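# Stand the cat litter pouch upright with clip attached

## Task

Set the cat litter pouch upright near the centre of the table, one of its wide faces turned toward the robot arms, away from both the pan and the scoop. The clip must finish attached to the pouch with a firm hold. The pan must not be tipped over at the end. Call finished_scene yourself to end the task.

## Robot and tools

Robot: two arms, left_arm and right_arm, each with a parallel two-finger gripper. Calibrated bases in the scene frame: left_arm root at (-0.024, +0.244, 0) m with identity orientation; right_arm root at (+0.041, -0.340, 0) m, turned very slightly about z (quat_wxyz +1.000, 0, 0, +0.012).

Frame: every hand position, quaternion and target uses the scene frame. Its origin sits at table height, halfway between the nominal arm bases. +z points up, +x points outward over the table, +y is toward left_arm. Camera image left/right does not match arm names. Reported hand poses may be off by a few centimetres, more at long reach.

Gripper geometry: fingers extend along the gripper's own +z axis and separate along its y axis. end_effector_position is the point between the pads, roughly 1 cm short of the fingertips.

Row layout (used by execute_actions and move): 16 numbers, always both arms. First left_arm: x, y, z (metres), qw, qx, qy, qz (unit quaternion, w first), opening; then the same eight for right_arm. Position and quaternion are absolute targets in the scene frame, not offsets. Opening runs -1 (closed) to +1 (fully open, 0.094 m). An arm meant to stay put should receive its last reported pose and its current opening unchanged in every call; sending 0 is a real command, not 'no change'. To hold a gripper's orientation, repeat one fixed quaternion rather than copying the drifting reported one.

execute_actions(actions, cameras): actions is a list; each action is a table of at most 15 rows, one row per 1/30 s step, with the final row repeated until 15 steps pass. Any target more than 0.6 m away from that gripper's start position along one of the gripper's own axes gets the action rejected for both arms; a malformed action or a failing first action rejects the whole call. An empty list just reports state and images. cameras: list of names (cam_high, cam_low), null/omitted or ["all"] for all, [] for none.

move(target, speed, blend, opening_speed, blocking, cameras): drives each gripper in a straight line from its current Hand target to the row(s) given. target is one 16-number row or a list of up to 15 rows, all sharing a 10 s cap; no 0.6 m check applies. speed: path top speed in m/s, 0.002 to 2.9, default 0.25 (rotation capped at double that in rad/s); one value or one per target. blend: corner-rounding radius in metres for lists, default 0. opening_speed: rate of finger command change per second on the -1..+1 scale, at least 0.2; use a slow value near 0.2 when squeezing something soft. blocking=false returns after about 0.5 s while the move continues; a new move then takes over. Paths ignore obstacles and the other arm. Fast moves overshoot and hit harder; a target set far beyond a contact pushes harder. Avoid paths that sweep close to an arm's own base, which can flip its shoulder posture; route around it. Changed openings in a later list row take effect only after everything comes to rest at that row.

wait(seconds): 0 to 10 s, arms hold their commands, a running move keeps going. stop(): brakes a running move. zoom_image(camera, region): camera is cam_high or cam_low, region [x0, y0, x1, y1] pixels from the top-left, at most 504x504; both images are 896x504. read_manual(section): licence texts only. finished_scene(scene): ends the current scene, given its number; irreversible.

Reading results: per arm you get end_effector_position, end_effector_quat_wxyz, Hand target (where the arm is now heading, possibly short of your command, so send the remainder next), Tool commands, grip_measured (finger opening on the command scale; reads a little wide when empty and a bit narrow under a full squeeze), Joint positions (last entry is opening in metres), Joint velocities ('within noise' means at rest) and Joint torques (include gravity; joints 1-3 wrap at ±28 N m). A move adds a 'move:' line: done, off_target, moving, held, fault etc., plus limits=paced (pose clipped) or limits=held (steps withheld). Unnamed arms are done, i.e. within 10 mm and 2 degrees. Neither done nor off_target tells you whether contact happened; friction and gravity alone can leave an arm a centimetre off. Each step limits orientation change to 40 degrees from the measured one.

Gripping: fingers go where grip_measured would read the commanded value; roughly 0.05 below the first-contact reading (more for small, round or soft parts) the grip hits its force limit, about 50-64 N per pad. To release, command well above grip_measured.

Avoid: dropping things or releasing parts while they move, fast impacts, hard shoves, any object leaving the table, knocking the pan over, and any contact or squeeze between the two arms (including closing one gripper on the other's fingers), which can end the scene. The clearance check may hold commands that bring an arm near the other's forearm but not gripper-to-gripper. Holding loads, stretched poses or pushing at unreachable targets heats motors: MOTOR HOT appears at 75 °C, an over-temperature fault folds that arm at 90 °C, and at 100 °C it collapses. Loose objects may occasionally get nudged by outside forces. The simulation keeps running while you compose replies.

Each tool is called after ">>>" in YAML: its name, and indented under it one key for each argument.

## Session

>>> execute_actions:
  actions: []

>>> zoom_image:
  camera: "cam_high"
  region: [240, 120, 700, 440]

Scene clock: 0.00 s.
left_arm: end_effector_position=(+0.3753, +0.2803, +0.1187) grip_measured=+1.000 end_effector_quat_wxyz=(+0.608, -0.085, +0.784, +0.097) | right_arm: end_effector_position=(+0.4303, -0.3612, +0.1128) grip_measured=+1.000 end_effector_quat_wxyz=(+0.600, +0.083, +0.792, -0.075)
Joint positions: left_arm=[-0.044 1.55 0.377 0.916 -0.3 -0.028 0.094] | right_arm=[0.05 1.509 0.343 0.881 0.291 0.063 0.094]
Joint velocities: within noise
Joint torques (N m): no reading
Motor temperatures (°C): left_arm=[28 29 33 29 28 30 28] | right_arm=[27 33 31 27 26 27 28]
Heat: left arm: 33 °C; right arm: 33 °C.
Hand target: left_arm +0.3767, +0.2804, +0.1227; +0.611, -0.087, +0.781, +0.096 | right_arm +0.4308, -0.3615, +0.1141; +0.600, +0.083, +0.792, -0.076
Tool commands: left_gripper/opening=+1.0 right_gripper/opening=+1.0

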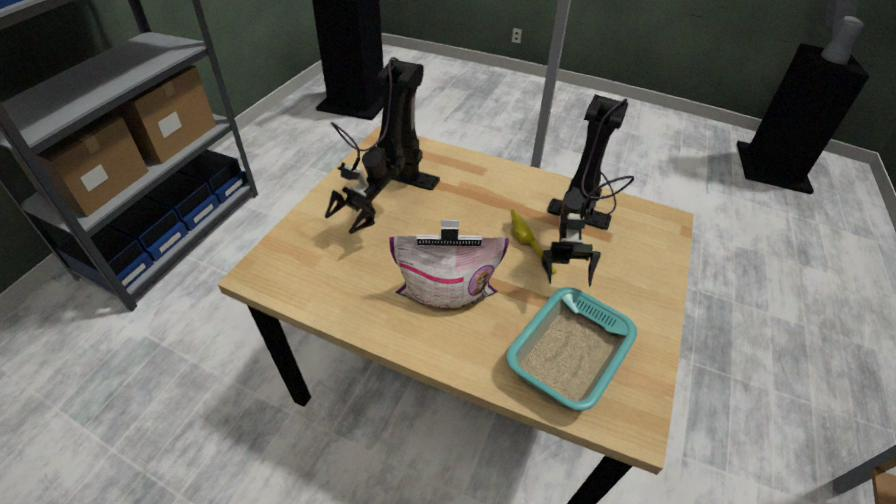

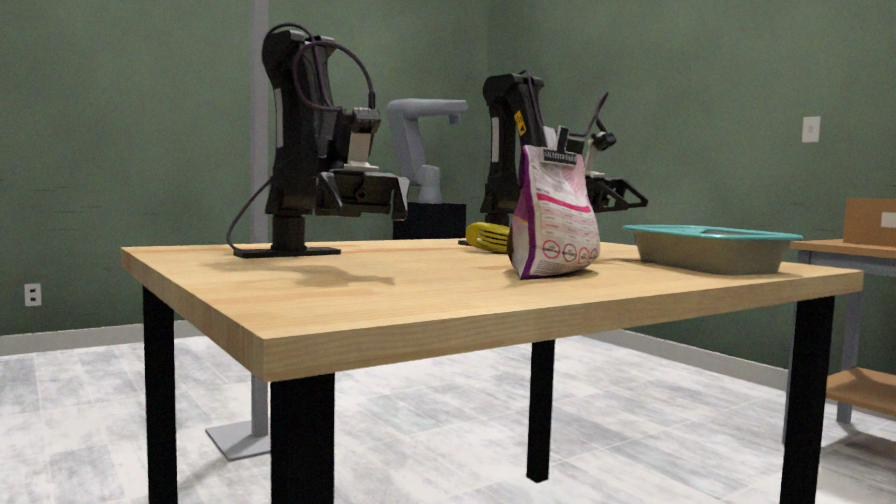

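Scaled by 1.096.

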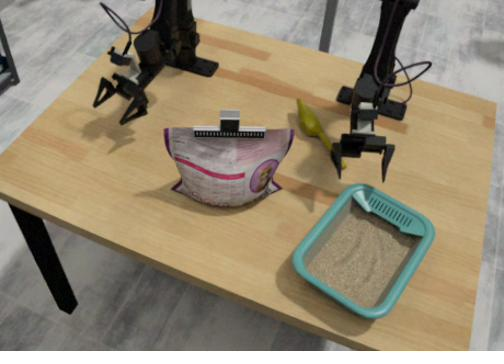

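>>> zoom_image:
  camera: "cam_high"
  region: [370, 190, 550, 320]

>>> zoom_image:
  camera: "cam_low"
  region: [450, 110, 650, 290]

Scaled by 2.800.

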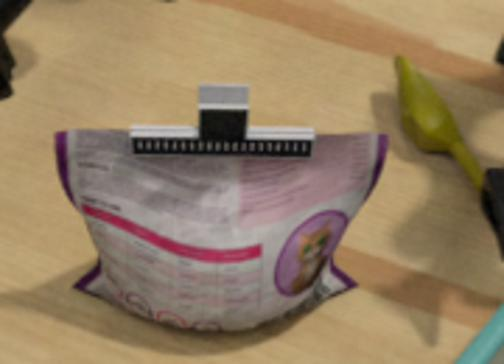

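Scaled by 2.520.

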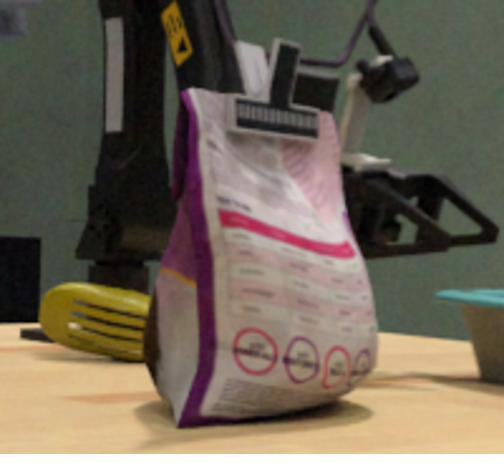

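>>> move:
  target:
    - [0.37,0.24,0.25,0.3,-0.4,0.86,-0.05,0.3,0.44,-0.28,0.25,0.3,0.3,0.9,0.03,0.3]
    - [0.385,0.098,0.265,0.0463,-0.7425,0.6569,-0.122,0.25,0.468,-0.12,0.265,0.0621,0.5544,0.8219,0.1148,0.25]
  speed: 0.4
  blend: 0.04

>>> zoom_image:
  camera: "cam_high"
  region: [370, 170, 550, 300]

>>> zoom_image:
  camera: "cam_low"
  region: [450, 60, 650, 240]

Scene clock: 9.30 s.
left_arm: end_effector_position=(+0.3844, +0.0990, +0.2678) grip_measured=+0.251 end_effector_quat_wxyz=(-0.067, +0.736, -0.651, +0.172) | right_arm: end_effector_position=(+0.4677, -0.1200, +0.2697) grip_measured=+0.252 end_effector_quat_wxyz=(+0.109, +0.544, +0.807, +0.203)
Joint positions: left_arm=[-0.342 2.027 2.393 -1.566 0.004 -2.035 0.059] | right_arm=[0.447 2.182 2.614 -1.538 -0.005 1.659 0.059]
Joint velocities: within noise
Joint torques (N m): left_arm=[0.01 -7.28 7.94 0.87 -0.03 -0.03] | right_arm=[-0.09 -8.96 7.43 0.77 -0.01 -0.05]
Motor temperatures (°C): left_arm=[28 30 34 31 28 30 28] | right_arm=[27 34 33 30 26 27 28]
Heat: left arm: 34 °C; right arm: 34 °C.
Hand target: left_arm +0.3847, +0.0981, +0.2646; -0.063, +0.737, -0.652, +0.164 | right_arm +0.4676, -0.1202, +0.2645; +0.105, +0.545, +0.809, +0.193
Off the commanded pose: left_arm 0.003 m, 6 deg | right_arm 0.005 m, 12 deg.
joint sent to its limit (left arm) — joint 4 (wrist pitch), lower limit. The joint targets are off in orientation, not in position.
joint sent to its limit (right arm) — joint 4 (wrist pitch), lower limit. The joint targets are off in orientation, not in position.
move: off_target (left_arm, right_arm); target 2's new opening was sent with right_arm's hand 0.005 m and 12 deg from that target

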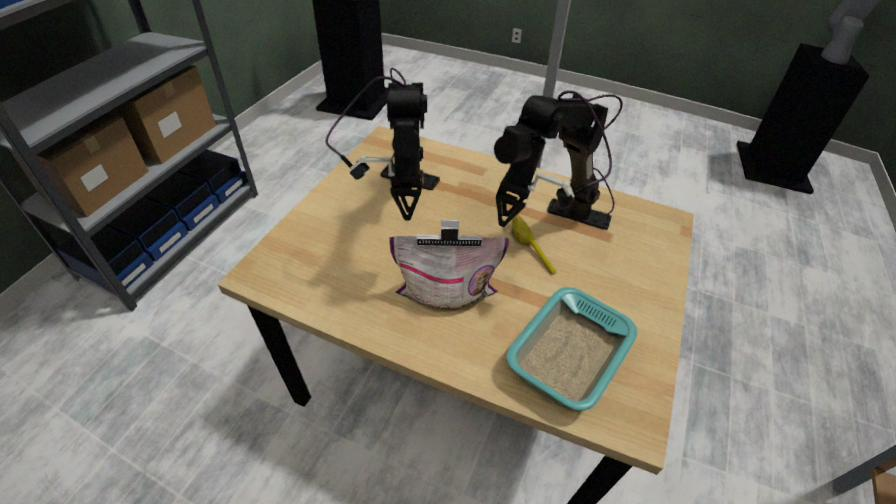

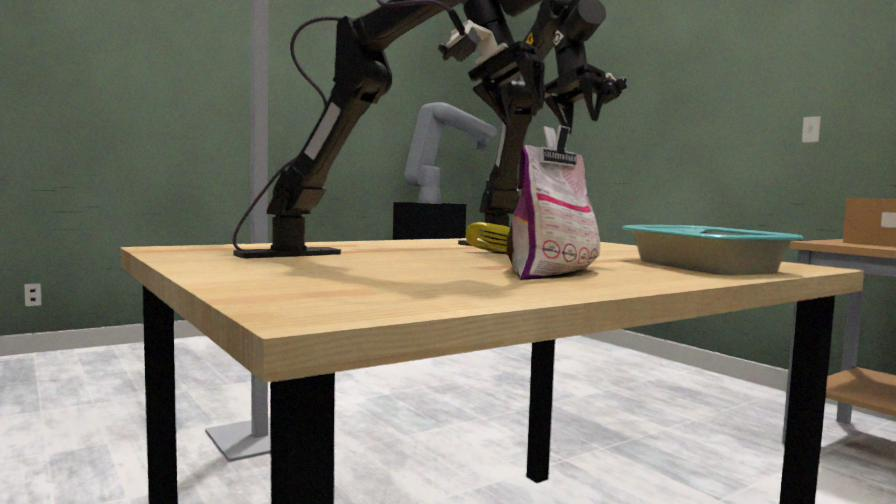

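Scaled by 2.800.

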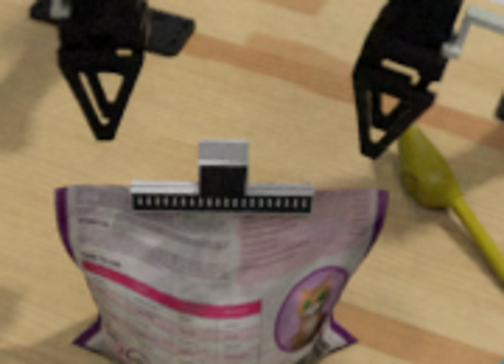

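Scaled by 2.520.

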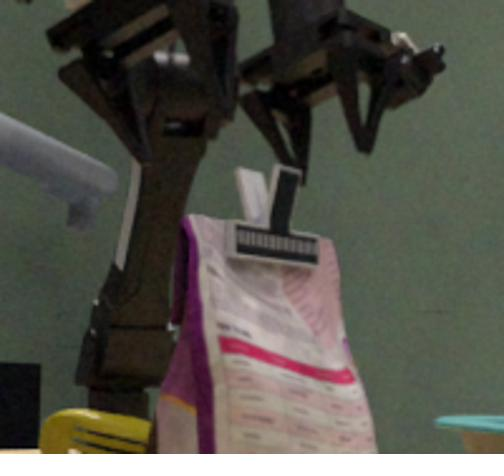

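>>> move:
  target:
    - [0.402,0.076,0.225,0.0463,-0.7425,0.6569,-0.122,0.25,0.486,-0.124,0.225,0.0621,0.5544,0.8219,0.1148,0.25]
  speed: 0.1

>>> zoom_image:
  camera: "cam_high"
  region: [370, 190, 530, 300]

>>> zoom_image:
  camera: "cam_low"
  region: [450, 80, 650, 220]

Scene clock: 11.20 s.
left_arm: end_effector_position=(+0.4020, +0.0775, +0.2271) grip_measured=+0.251 end_effector_quat_wxyz=(-0.048, +0.742, -0.655, +0.138) | right_arm: end_effector_position=(+0.4839, -0.1205, +0.2285) grip_measured=+0.252 end_effector_quat_wxyz=(+0.089, +0.550, +0.813, +0.168)
Joint positions: left_arm=[-0.373 2.166 2.457 -1.568 0.004 -2.069 0.059] | right_arm=[0.429 2.283 2.634 -1.54 -0.013 1.645 0.059]
Joint velocities: within noise
Joint torques (N m): left_arm=[-0.59 -8.88 7.92 0.76 -0.07 0.01] | right_arm=[-0.72 -9.68 7.79 0.69 0.01 -0.11]
Motor temperatures (°C): left_arm=[28 31 35 31 28 30 28] | right_arm=[27 34 33 29 26 27 28]
Heat: left arm: 35 °C; right arm: 34 °C.
Hand target: left_arm +0.4017, +0.0760, +0.2247; -0.049, +0.741, -0.656, +0.131 | right_arm +0.4857, -0.1243, +0.2245; +0.088, +0.550, +0.815, +0.160
Off the commanded pose: left_arm 0.003 m, 2 deg | right_arm 0.005 m, 7 deg.
joint sent to its limit (left arm) — joint 4 (wrist pitch), lower limit. The joint targets still meet the commanded pose.
joint sent to its limit (right arm) — joint 4 (wrist pitch), lower limit. The joint targets are off in orientation, not in position.
move: off_target (right_arm)

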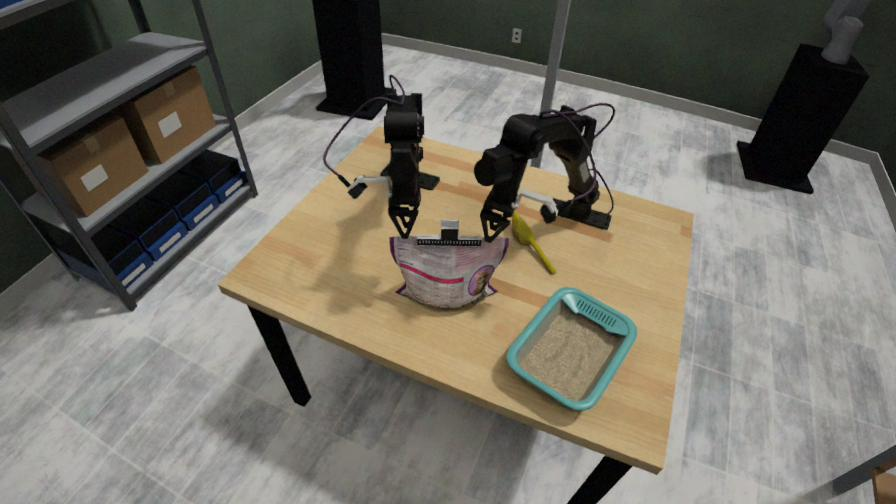

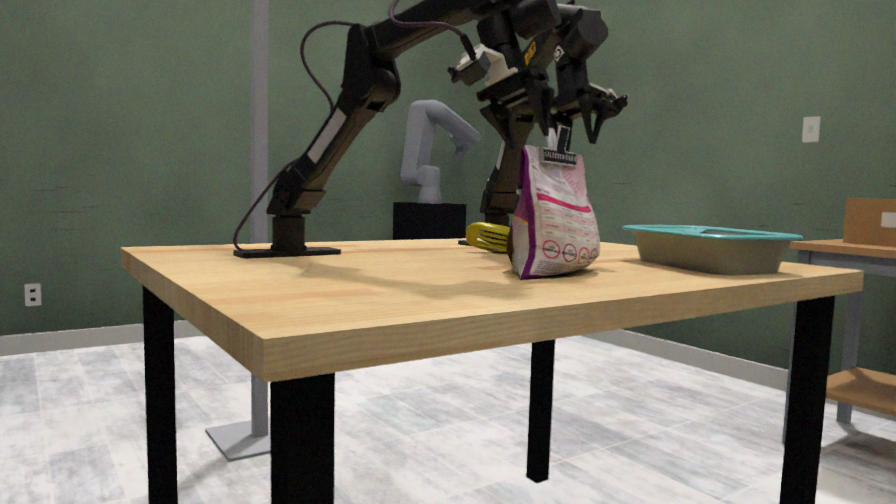

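Scaled by 3.150.

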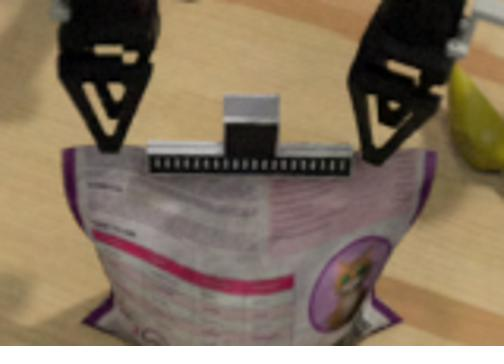

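Scaled by 2.520.

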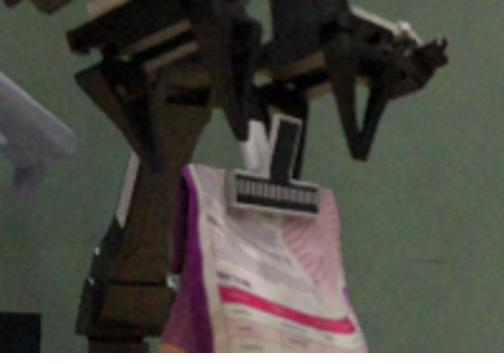

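>>> move:
  target:
    - [0.392,0.080,0.185,0.0463,-0.7425,0.6569,-0.122,0.25,0.474,-0.126,0.187,0.0621,0.5544,0.8219,0.1148,0.25]
  speed: 0.08

>>> zoom_image:
  camera: "cam_high"
  region: [370, 190, 530, 300]

>>> zoom_image:
  camera: "cam_low"
  region: [450, 80, 650, 220]

Scene clock: 12.87 s.
left_arm: end_effector_position=(+0.3961, +0.0796, +0.1723) grip_measured=+0.251 end_effector_quat_wxyz=(-0.038, +0.744, -0.657, +0.110) | right_arm: end_effector_position=(+0.4759, -0.1243, +0.1875) grip_measured=+0.252 end_effector_quat_wxyz=(+0.060, +0.556, +0.821, +0.119)
Joint positions: left_arm=[-0.374 2.087 2.11 -1.361 0.004 -2.069 0.059] | right_arm=[0.429 2.283 2.488 -1.509 -0.014 1.645 0.059]
Joint velocities: within noise
Joint torques (N m): left_arm=[-0.61 -13.09 5.53 0.86 -0.11 -0.06] | right_arm=[0.02 -12.3 4.31 0.66 0 -0.09]
Motor temperatures (°C): left_arm=[28 32 35 31 28 30 28] | right_arm=[27 35 33 29 26 27 28]
Heat: left arm: 35 °C; right arm: 35 °C.
Hand target: left_arm +0.3920, +0.0800, +0.1848; -0.046, +0.743, -0.657, +0.122 | right_arm +0.4741, -0.1260, +0.1870; +0.062, +0.554, +0.822, +0.115
Off the commanded pose: left_arm 0.013 m, 2 deg | right_arm 0.003 m, 1 deg.
move: off_target (left_arm)

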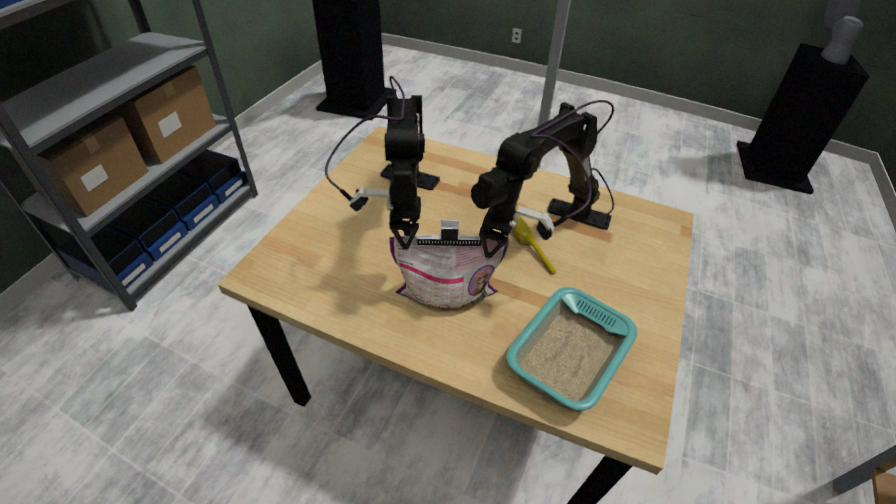

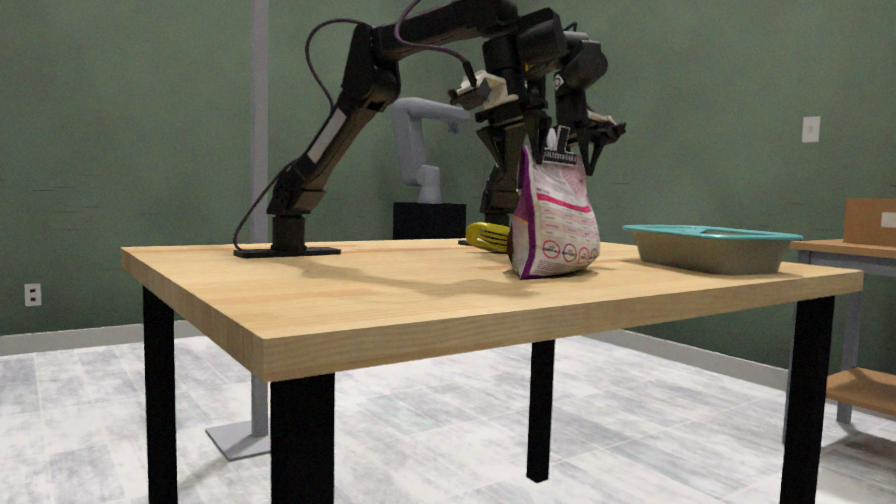

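Scaled by 3.150.

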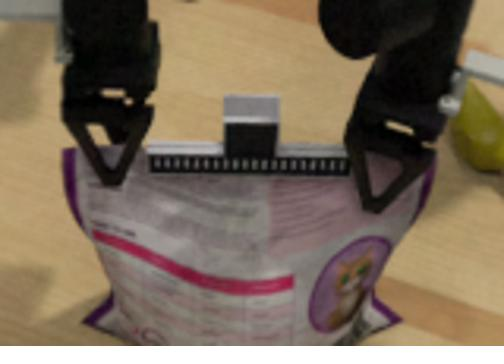

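Scaled by 2.520.

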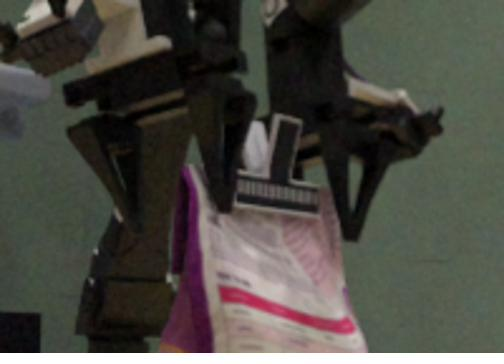

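>>> move:
  target:
    - [0.392,0.080,0.187,0.0463,-0.7425,0.6569,-0.122,-1,0.474,-0.126,0.187,0.0621,0.5544,0.8219,0.1148,-1]
  speed: 0.08
  opening_speed: 0.7

>>> zoom_image:
  camera: "cam_high"
  region: [370, 190, 530, 300]

>>> zoom_image:
  camera: "cam_low"
  region: [450, 80, 650, 220]

Scene clock: 15.00 s.
left_arm: end_effector_position=(+0.3949, +0.0779, +0.1722) grip_measured=-0.986 end_effector_quat_wxyz=(-0.036, +0.744, -0.658, +0.110) | right_arm: end_effector_position=(+0.4809, -0.1219, +0.1891) grip_measured=-0.978 end_effector_quat_wxyz=(+0.066, +0.555, +0.819, +0.129)
Joint positions: left_arm=[-0.377 2.087 2.11 -1.363 0.007 -2.073 0.001] | right_arm=[0.429 2.283 2.488 -1.486 -0.014 1.645 0.001]
Joint velocities: within noise
Joint torques (N m): left_arm=[-0.28 -12.86 6.2 0.78 -0.18 -0.01] | right_arm=[-0.05 -12.31 4.37 0.48 0.02 -0.05]
Motor temperatures (°C): left_arm=[28 34 35 31 28 30 28] | right_arm=[27 36 33 29 26 27 28]
Heat: left arm: 35 °C; right arm: 36 °C.
Hand target: left_arm +0.3920, +0.0800, +0.1868; -0.046, +0.743, -0.657, +0.122 | right_arm +0.4742, -0.1260, +0.1871; +0.062, +0.554, +0.822, +0.115
Off the commanded pose: left_arm 0.015 m, 2 deg | right_arm 0.008 m, 2 deg.
move: off_target (left_arm)

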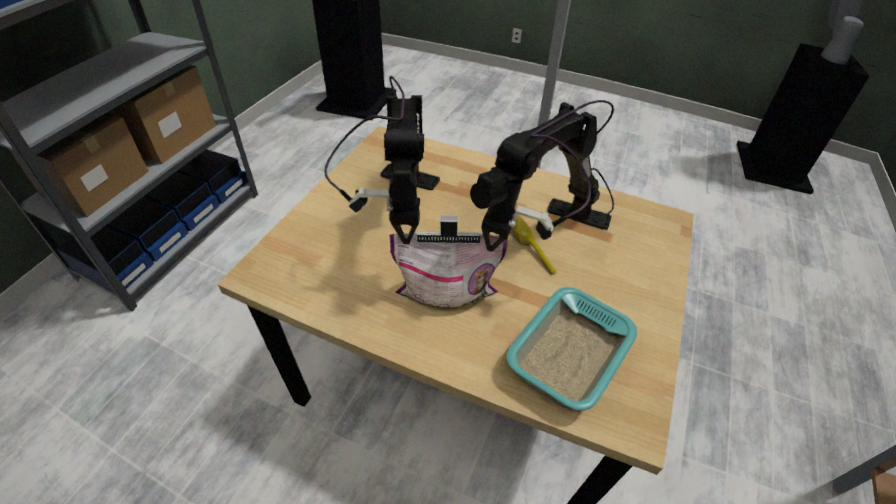

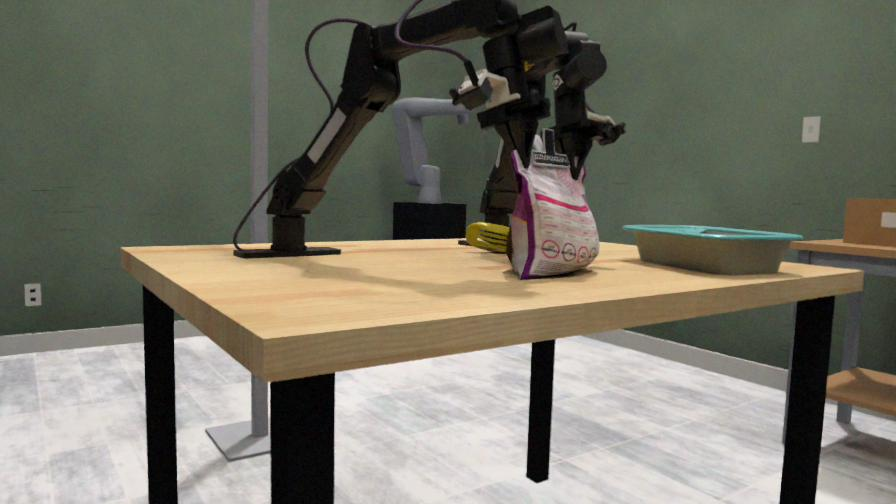

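Scaled by 3.150.

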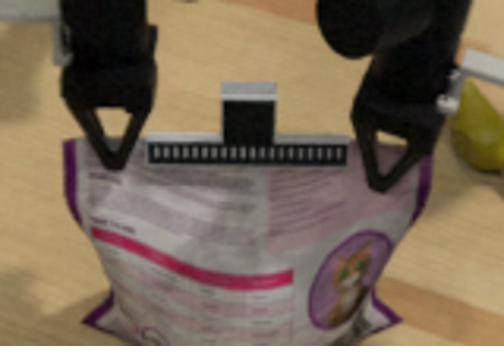

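Scaled by 2.520.

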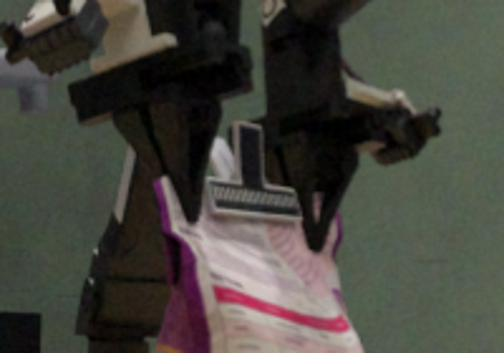

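>>> move:
  target:
    - [0.392,0.080,0.240,0.0463,-0.7425,0.6569,-0.122,-1,0.477,-0.124,0.255,0.0621,0.5544,0.8219,0.1148,-1]
    - [0.312,0.107,0.240,0.0531,-0.6887,0.7131,-0.1192,-1,0.312,-0.115,0.255,0.0256,0.5966,0.7918,0.128,-1]
  speed: [0.08,0.12]

>>> zoom_image:
  camera: "cam_high"
  region: [390, 160, 570, 300]

>>> zoom_image:
  camera: "cam_low"
  region: [420, 80, 650, 290]

Scene clock: 18.40 s.
left_arm: end_effector_position=(+0.3090, +0.0995, +0.2252) grip_measured=-0.986 end_effector_quat_wxyz=(-0.021, +0.692, -0.715, +0.100) | right_arm: end_effector_position=(+0.3157, -0.1130, +0.2336) grip_measured=-0.981 end_effector_quat_wxyz=(+0.015, +0.602, +0.793, +0.093)
Joint positions: left_arm=[-0.393 1.797 1.933 -1.507 0.041 -1.934 0.001] | right_arm=[0.656 1.796 1.971 -1.557 -0.015 1.98 0.001]
Joint velocities: within noise
Joint torques (N m): left_arm=[0.02 -10.81 6.05 0.98 -0.54 0.07] | right_arm=[0.24 -12.45 5.91 0.64 -0.04 -0.04]
Motor temperatures (°C): left_arm=[28 36 35 31 28 30 28] | right_arm=[27 38 33 29 26 27 28]
Heat: left arm: 36 °C; right arm: 38 °C.
Hand target: left_arm +0.3116, +0.1070, +0.2402; -0.053, +0.689, -0.713, +0.119 | right_arm +0.3119, -0.1152, +0.2546; +0.025, +0.597, +0.792, +0.128
Off the commanded pose: left_arm 0.017 m, 4 deg | right_arm 0.022 m, 4 deg.
move: off_target (left_arm, right_arm)

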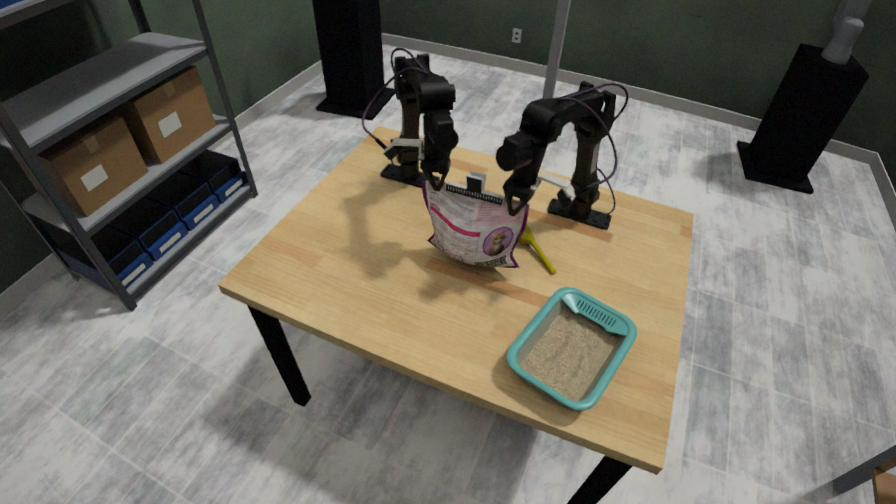

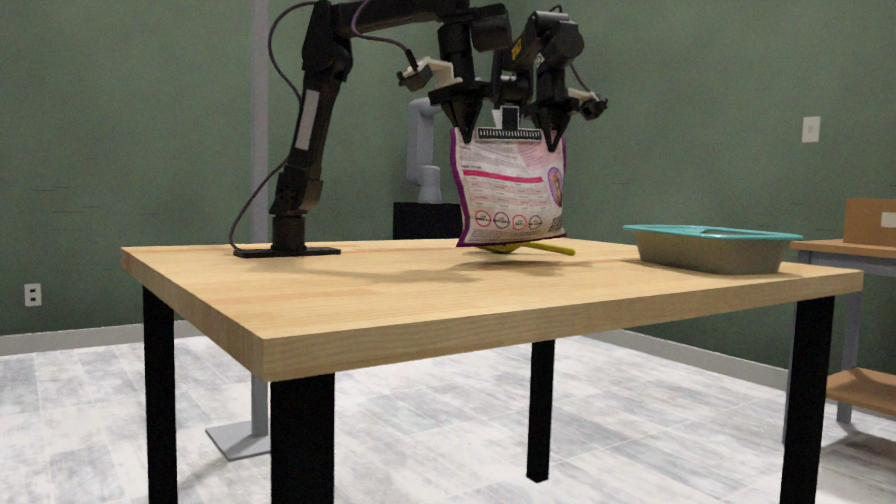

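Scaled by 2.800.

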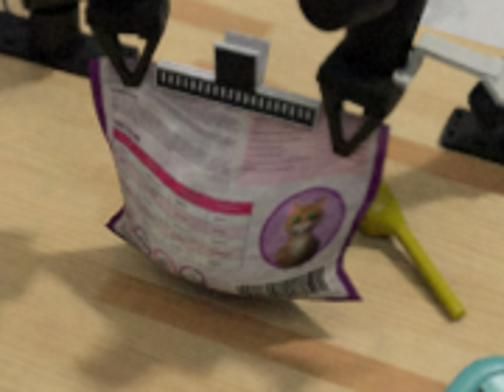

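Scaled by 2.191.

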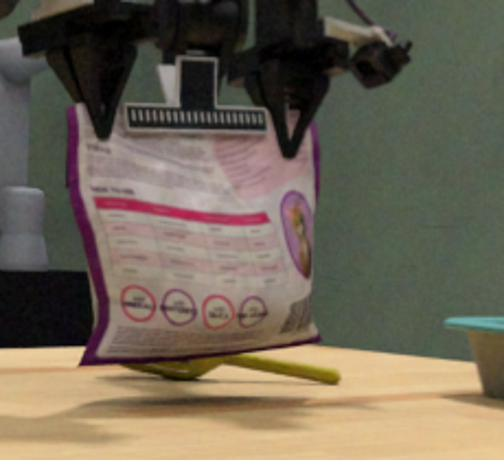

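>>> move:
  target:
    - [0.308,0.107,0.177,0.0531,-0.6887,0.7131,-0.1192,-1,0.308,-0.115,0.192,0.0256,0.5966,0.7918,0.128,-1]
  speed: 0.06

>>> zoom_image:
  camera: "cam_high"
  region: [390, 160, 570, 300]

>>> zoom_image:
  camera: "cam_low"
  region: [420, 80, 650, 290]

Scene clock: 20.30 s.
left_arm: end_effector_position=(+0.3050, +0.1003, +0.1749) grip_measured=-0.986 end_effector_quat_wxyz=(-0.031, +0.688, -0.715, +0.116) | right_arm: end_effector_position=(+0.3135, -0.1110, +0.1857) grip_measured=-0.981 end_effector_quat_wxyz=(+0.022, +0.599, +0.791, +0.122)
Joint positions: left_arm=[-0.398 1.687 1.587 -1.232 0.034 -1.934 0.001] | right_arm=[0.665 1.672 1.613 -1.263 -0.014 1.986 0.001]
Joint velocities: within noise
Joint torques (N m): left_arm=[0.25 -8.4 5.26 1.05 -0.43 -0.01] | right_arm=[0.18 -9.77 5.08 0.59 -0.05 0.02]
Motor temperatures (°C): left_arm=[28 36 35 31 28 30 28] | right_arm=[27 39 33 29 26 27 28]
Heat: left arm: 36 °C; right arm: 39 °C.
Hand target: left_arm +0.3079, +0.1070, +0.1771; -0.053, +0.689, -0.713, +0.119 | right_arm +0.3081, -0.1150, +0.1919; +0.026, +0.597, +0.792, +0.128
Off the commanded pose: left_arm 0.008 m, 3 deg | right_arm 0.009 m, 1 deg.
move: off_target (left_arm)

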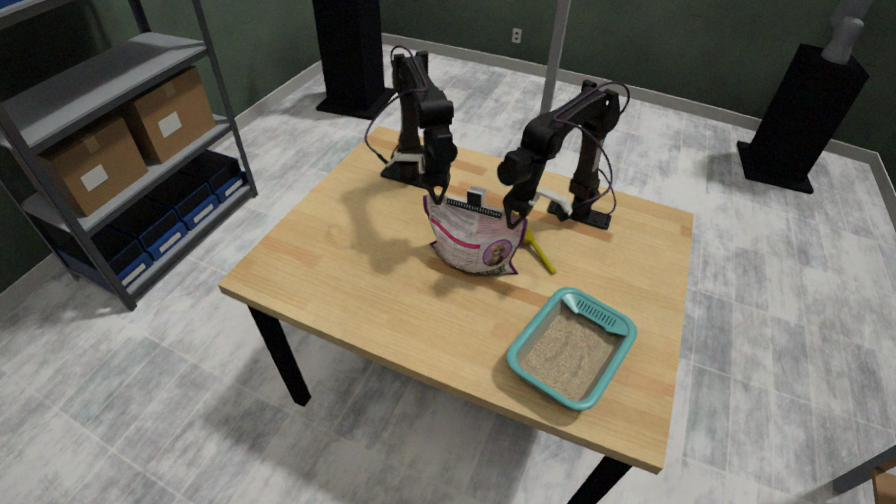

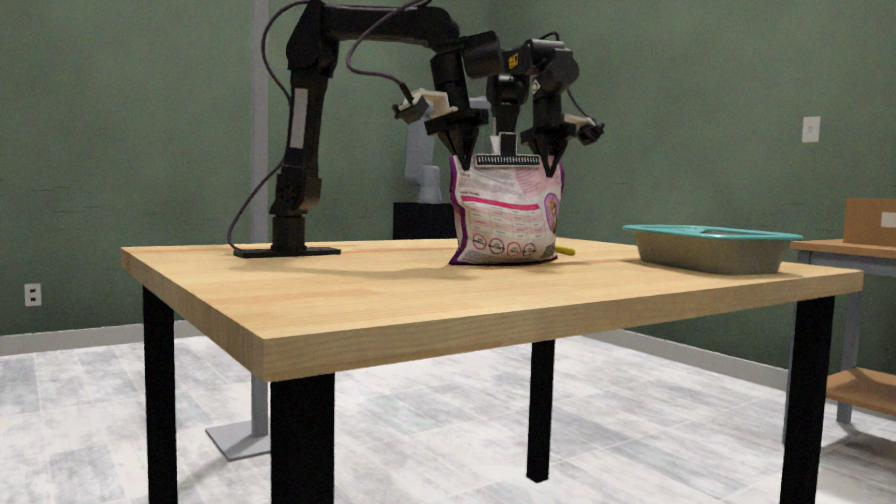

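Scaled by 2.800.

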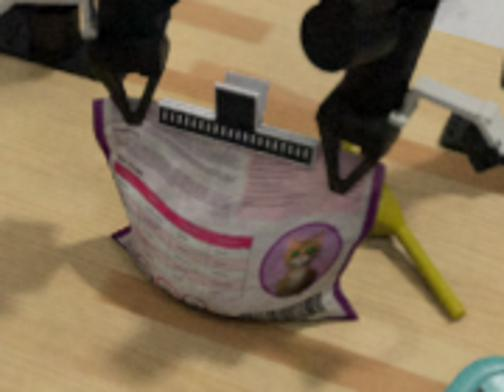

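Scaled by 2.191.

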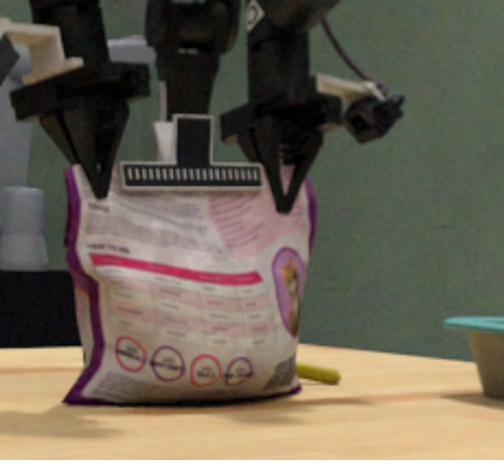

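>>> move:
  target:
    - [0.307,0.103,0.175,0.0531,-0.6887,0.7131,-0.1192,-0.6,0.310,-0.113,0.188,0.0256,0.5966,0.7918,0.128,-0.6]
    - [0.303,0.104,0.26,0.0531,-0.6887,0.7131,-0.1192,-0.6,0.305,-0.114,0.27,0.0256,0.5966,0.7918,0.128,-0.6]
    - [0.24,0.23,0.265,0.0531,-0.6887,0.7131,-0.1192,-0.6,0.22,-0.22,0.27,0.0256,0.5966,0.7918,0.128,-0.6]
  speed: [0.1,0.12,0.25]
  opening_speed: 0.5

>>> zoom_image:
  camera: "cam_low"
  region: [420, 80, 650, 290]

>>> zoom_image:
  camera: "cam_high"
  region: [390, 160, 570, 300]

Scene clock: 23.77 s.
left_arm: end_effector_position=(+0.2458, +0.2289, +0.2662) grip_measured=-0.601 end_effector_quat_wxyz=(-0.064, +0.689, -0.711, +0.130) | right_arm: end_effector_position=(+0.2216, -0.2168, +0.2759) grip_measured=-0.602 end_effector_quat_wxyz=(+0.047, +0.593, +0.782, +0.187)
Joint positions: left_arm=[0.005 1.433 1.709 -1.574 0.098 -1.548 0.019] | right_arm=[0.53 1.174 1.541 -1.553 -0.047 1.86 0.019]
Joint velocities: within noise
Joint torques (N m): left_arm=[0.36 -4.55 4.92 0.8 0.06 0.1] | right_arm=[-0.61 -1.58 4.19 0.79 -0.04 -0.18]
Motor temperatures (°C): left_arm=[28 35 35 31 28 30 28] | right_arm=[27 39 33 29 26 27 28]
Heat: left arm: 35 °C; right arm: 39 °C.
Hand target: left_arm +0.2401, +0.2299, +0.2646; -0.059, +0.688, -0.712, +0.125 | right_arm +0.2202, -0.2198, +0.2695; +0.044, +0.593, +0.785, +0.173
Off the commanded pose: left_arm 0.006 m, 2 deg | right_arm 0.007 m, 7 deg.
joint sent to its limit (left arm) — joint 4 (wrist pitch), lower limit. The joint targets still meet the commanded pose.
joint sent to its limit (right arm) — joint 4 (wrist pitch), lower limit. The joint targets are off in orientation, not in position.
move: off_target (right_arm)

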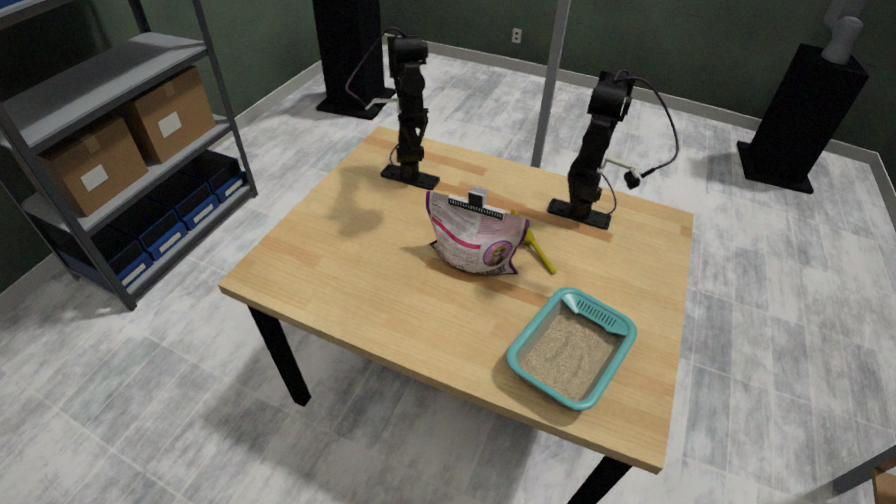

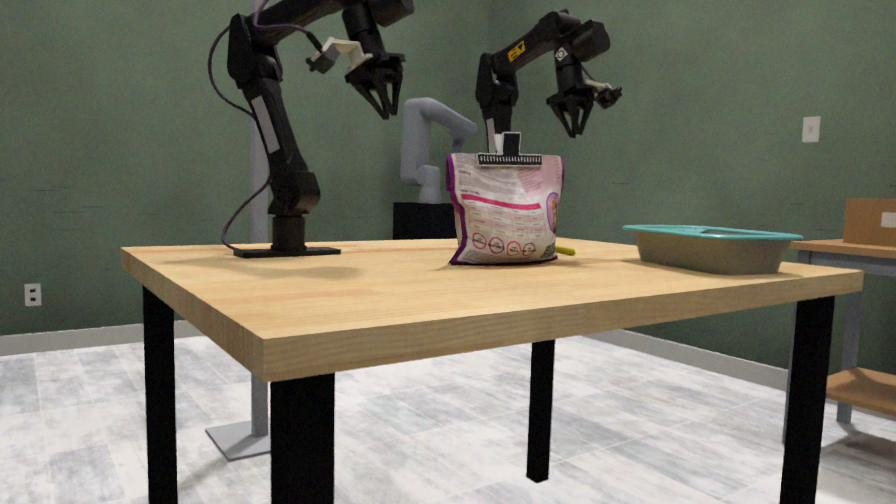

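Scaled by 2.191.

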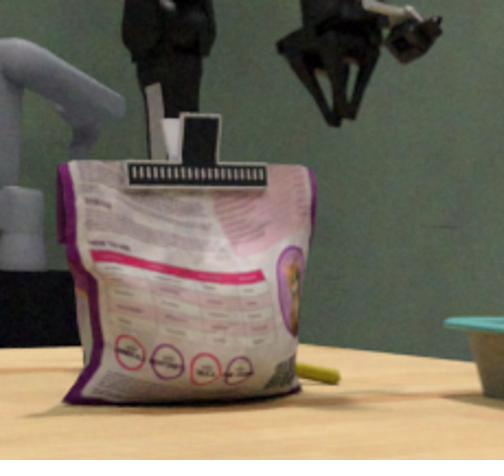

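Scaled by 2.800.

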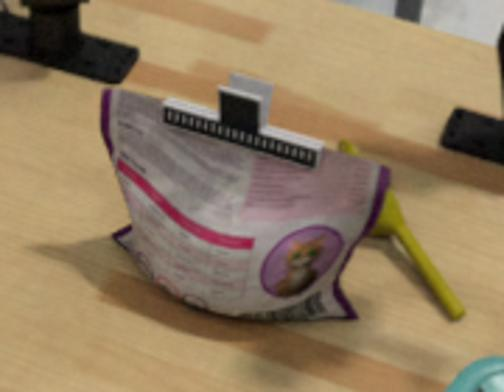

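>>> finished_scene:
  scene: 3

The scene is finished: the task was done.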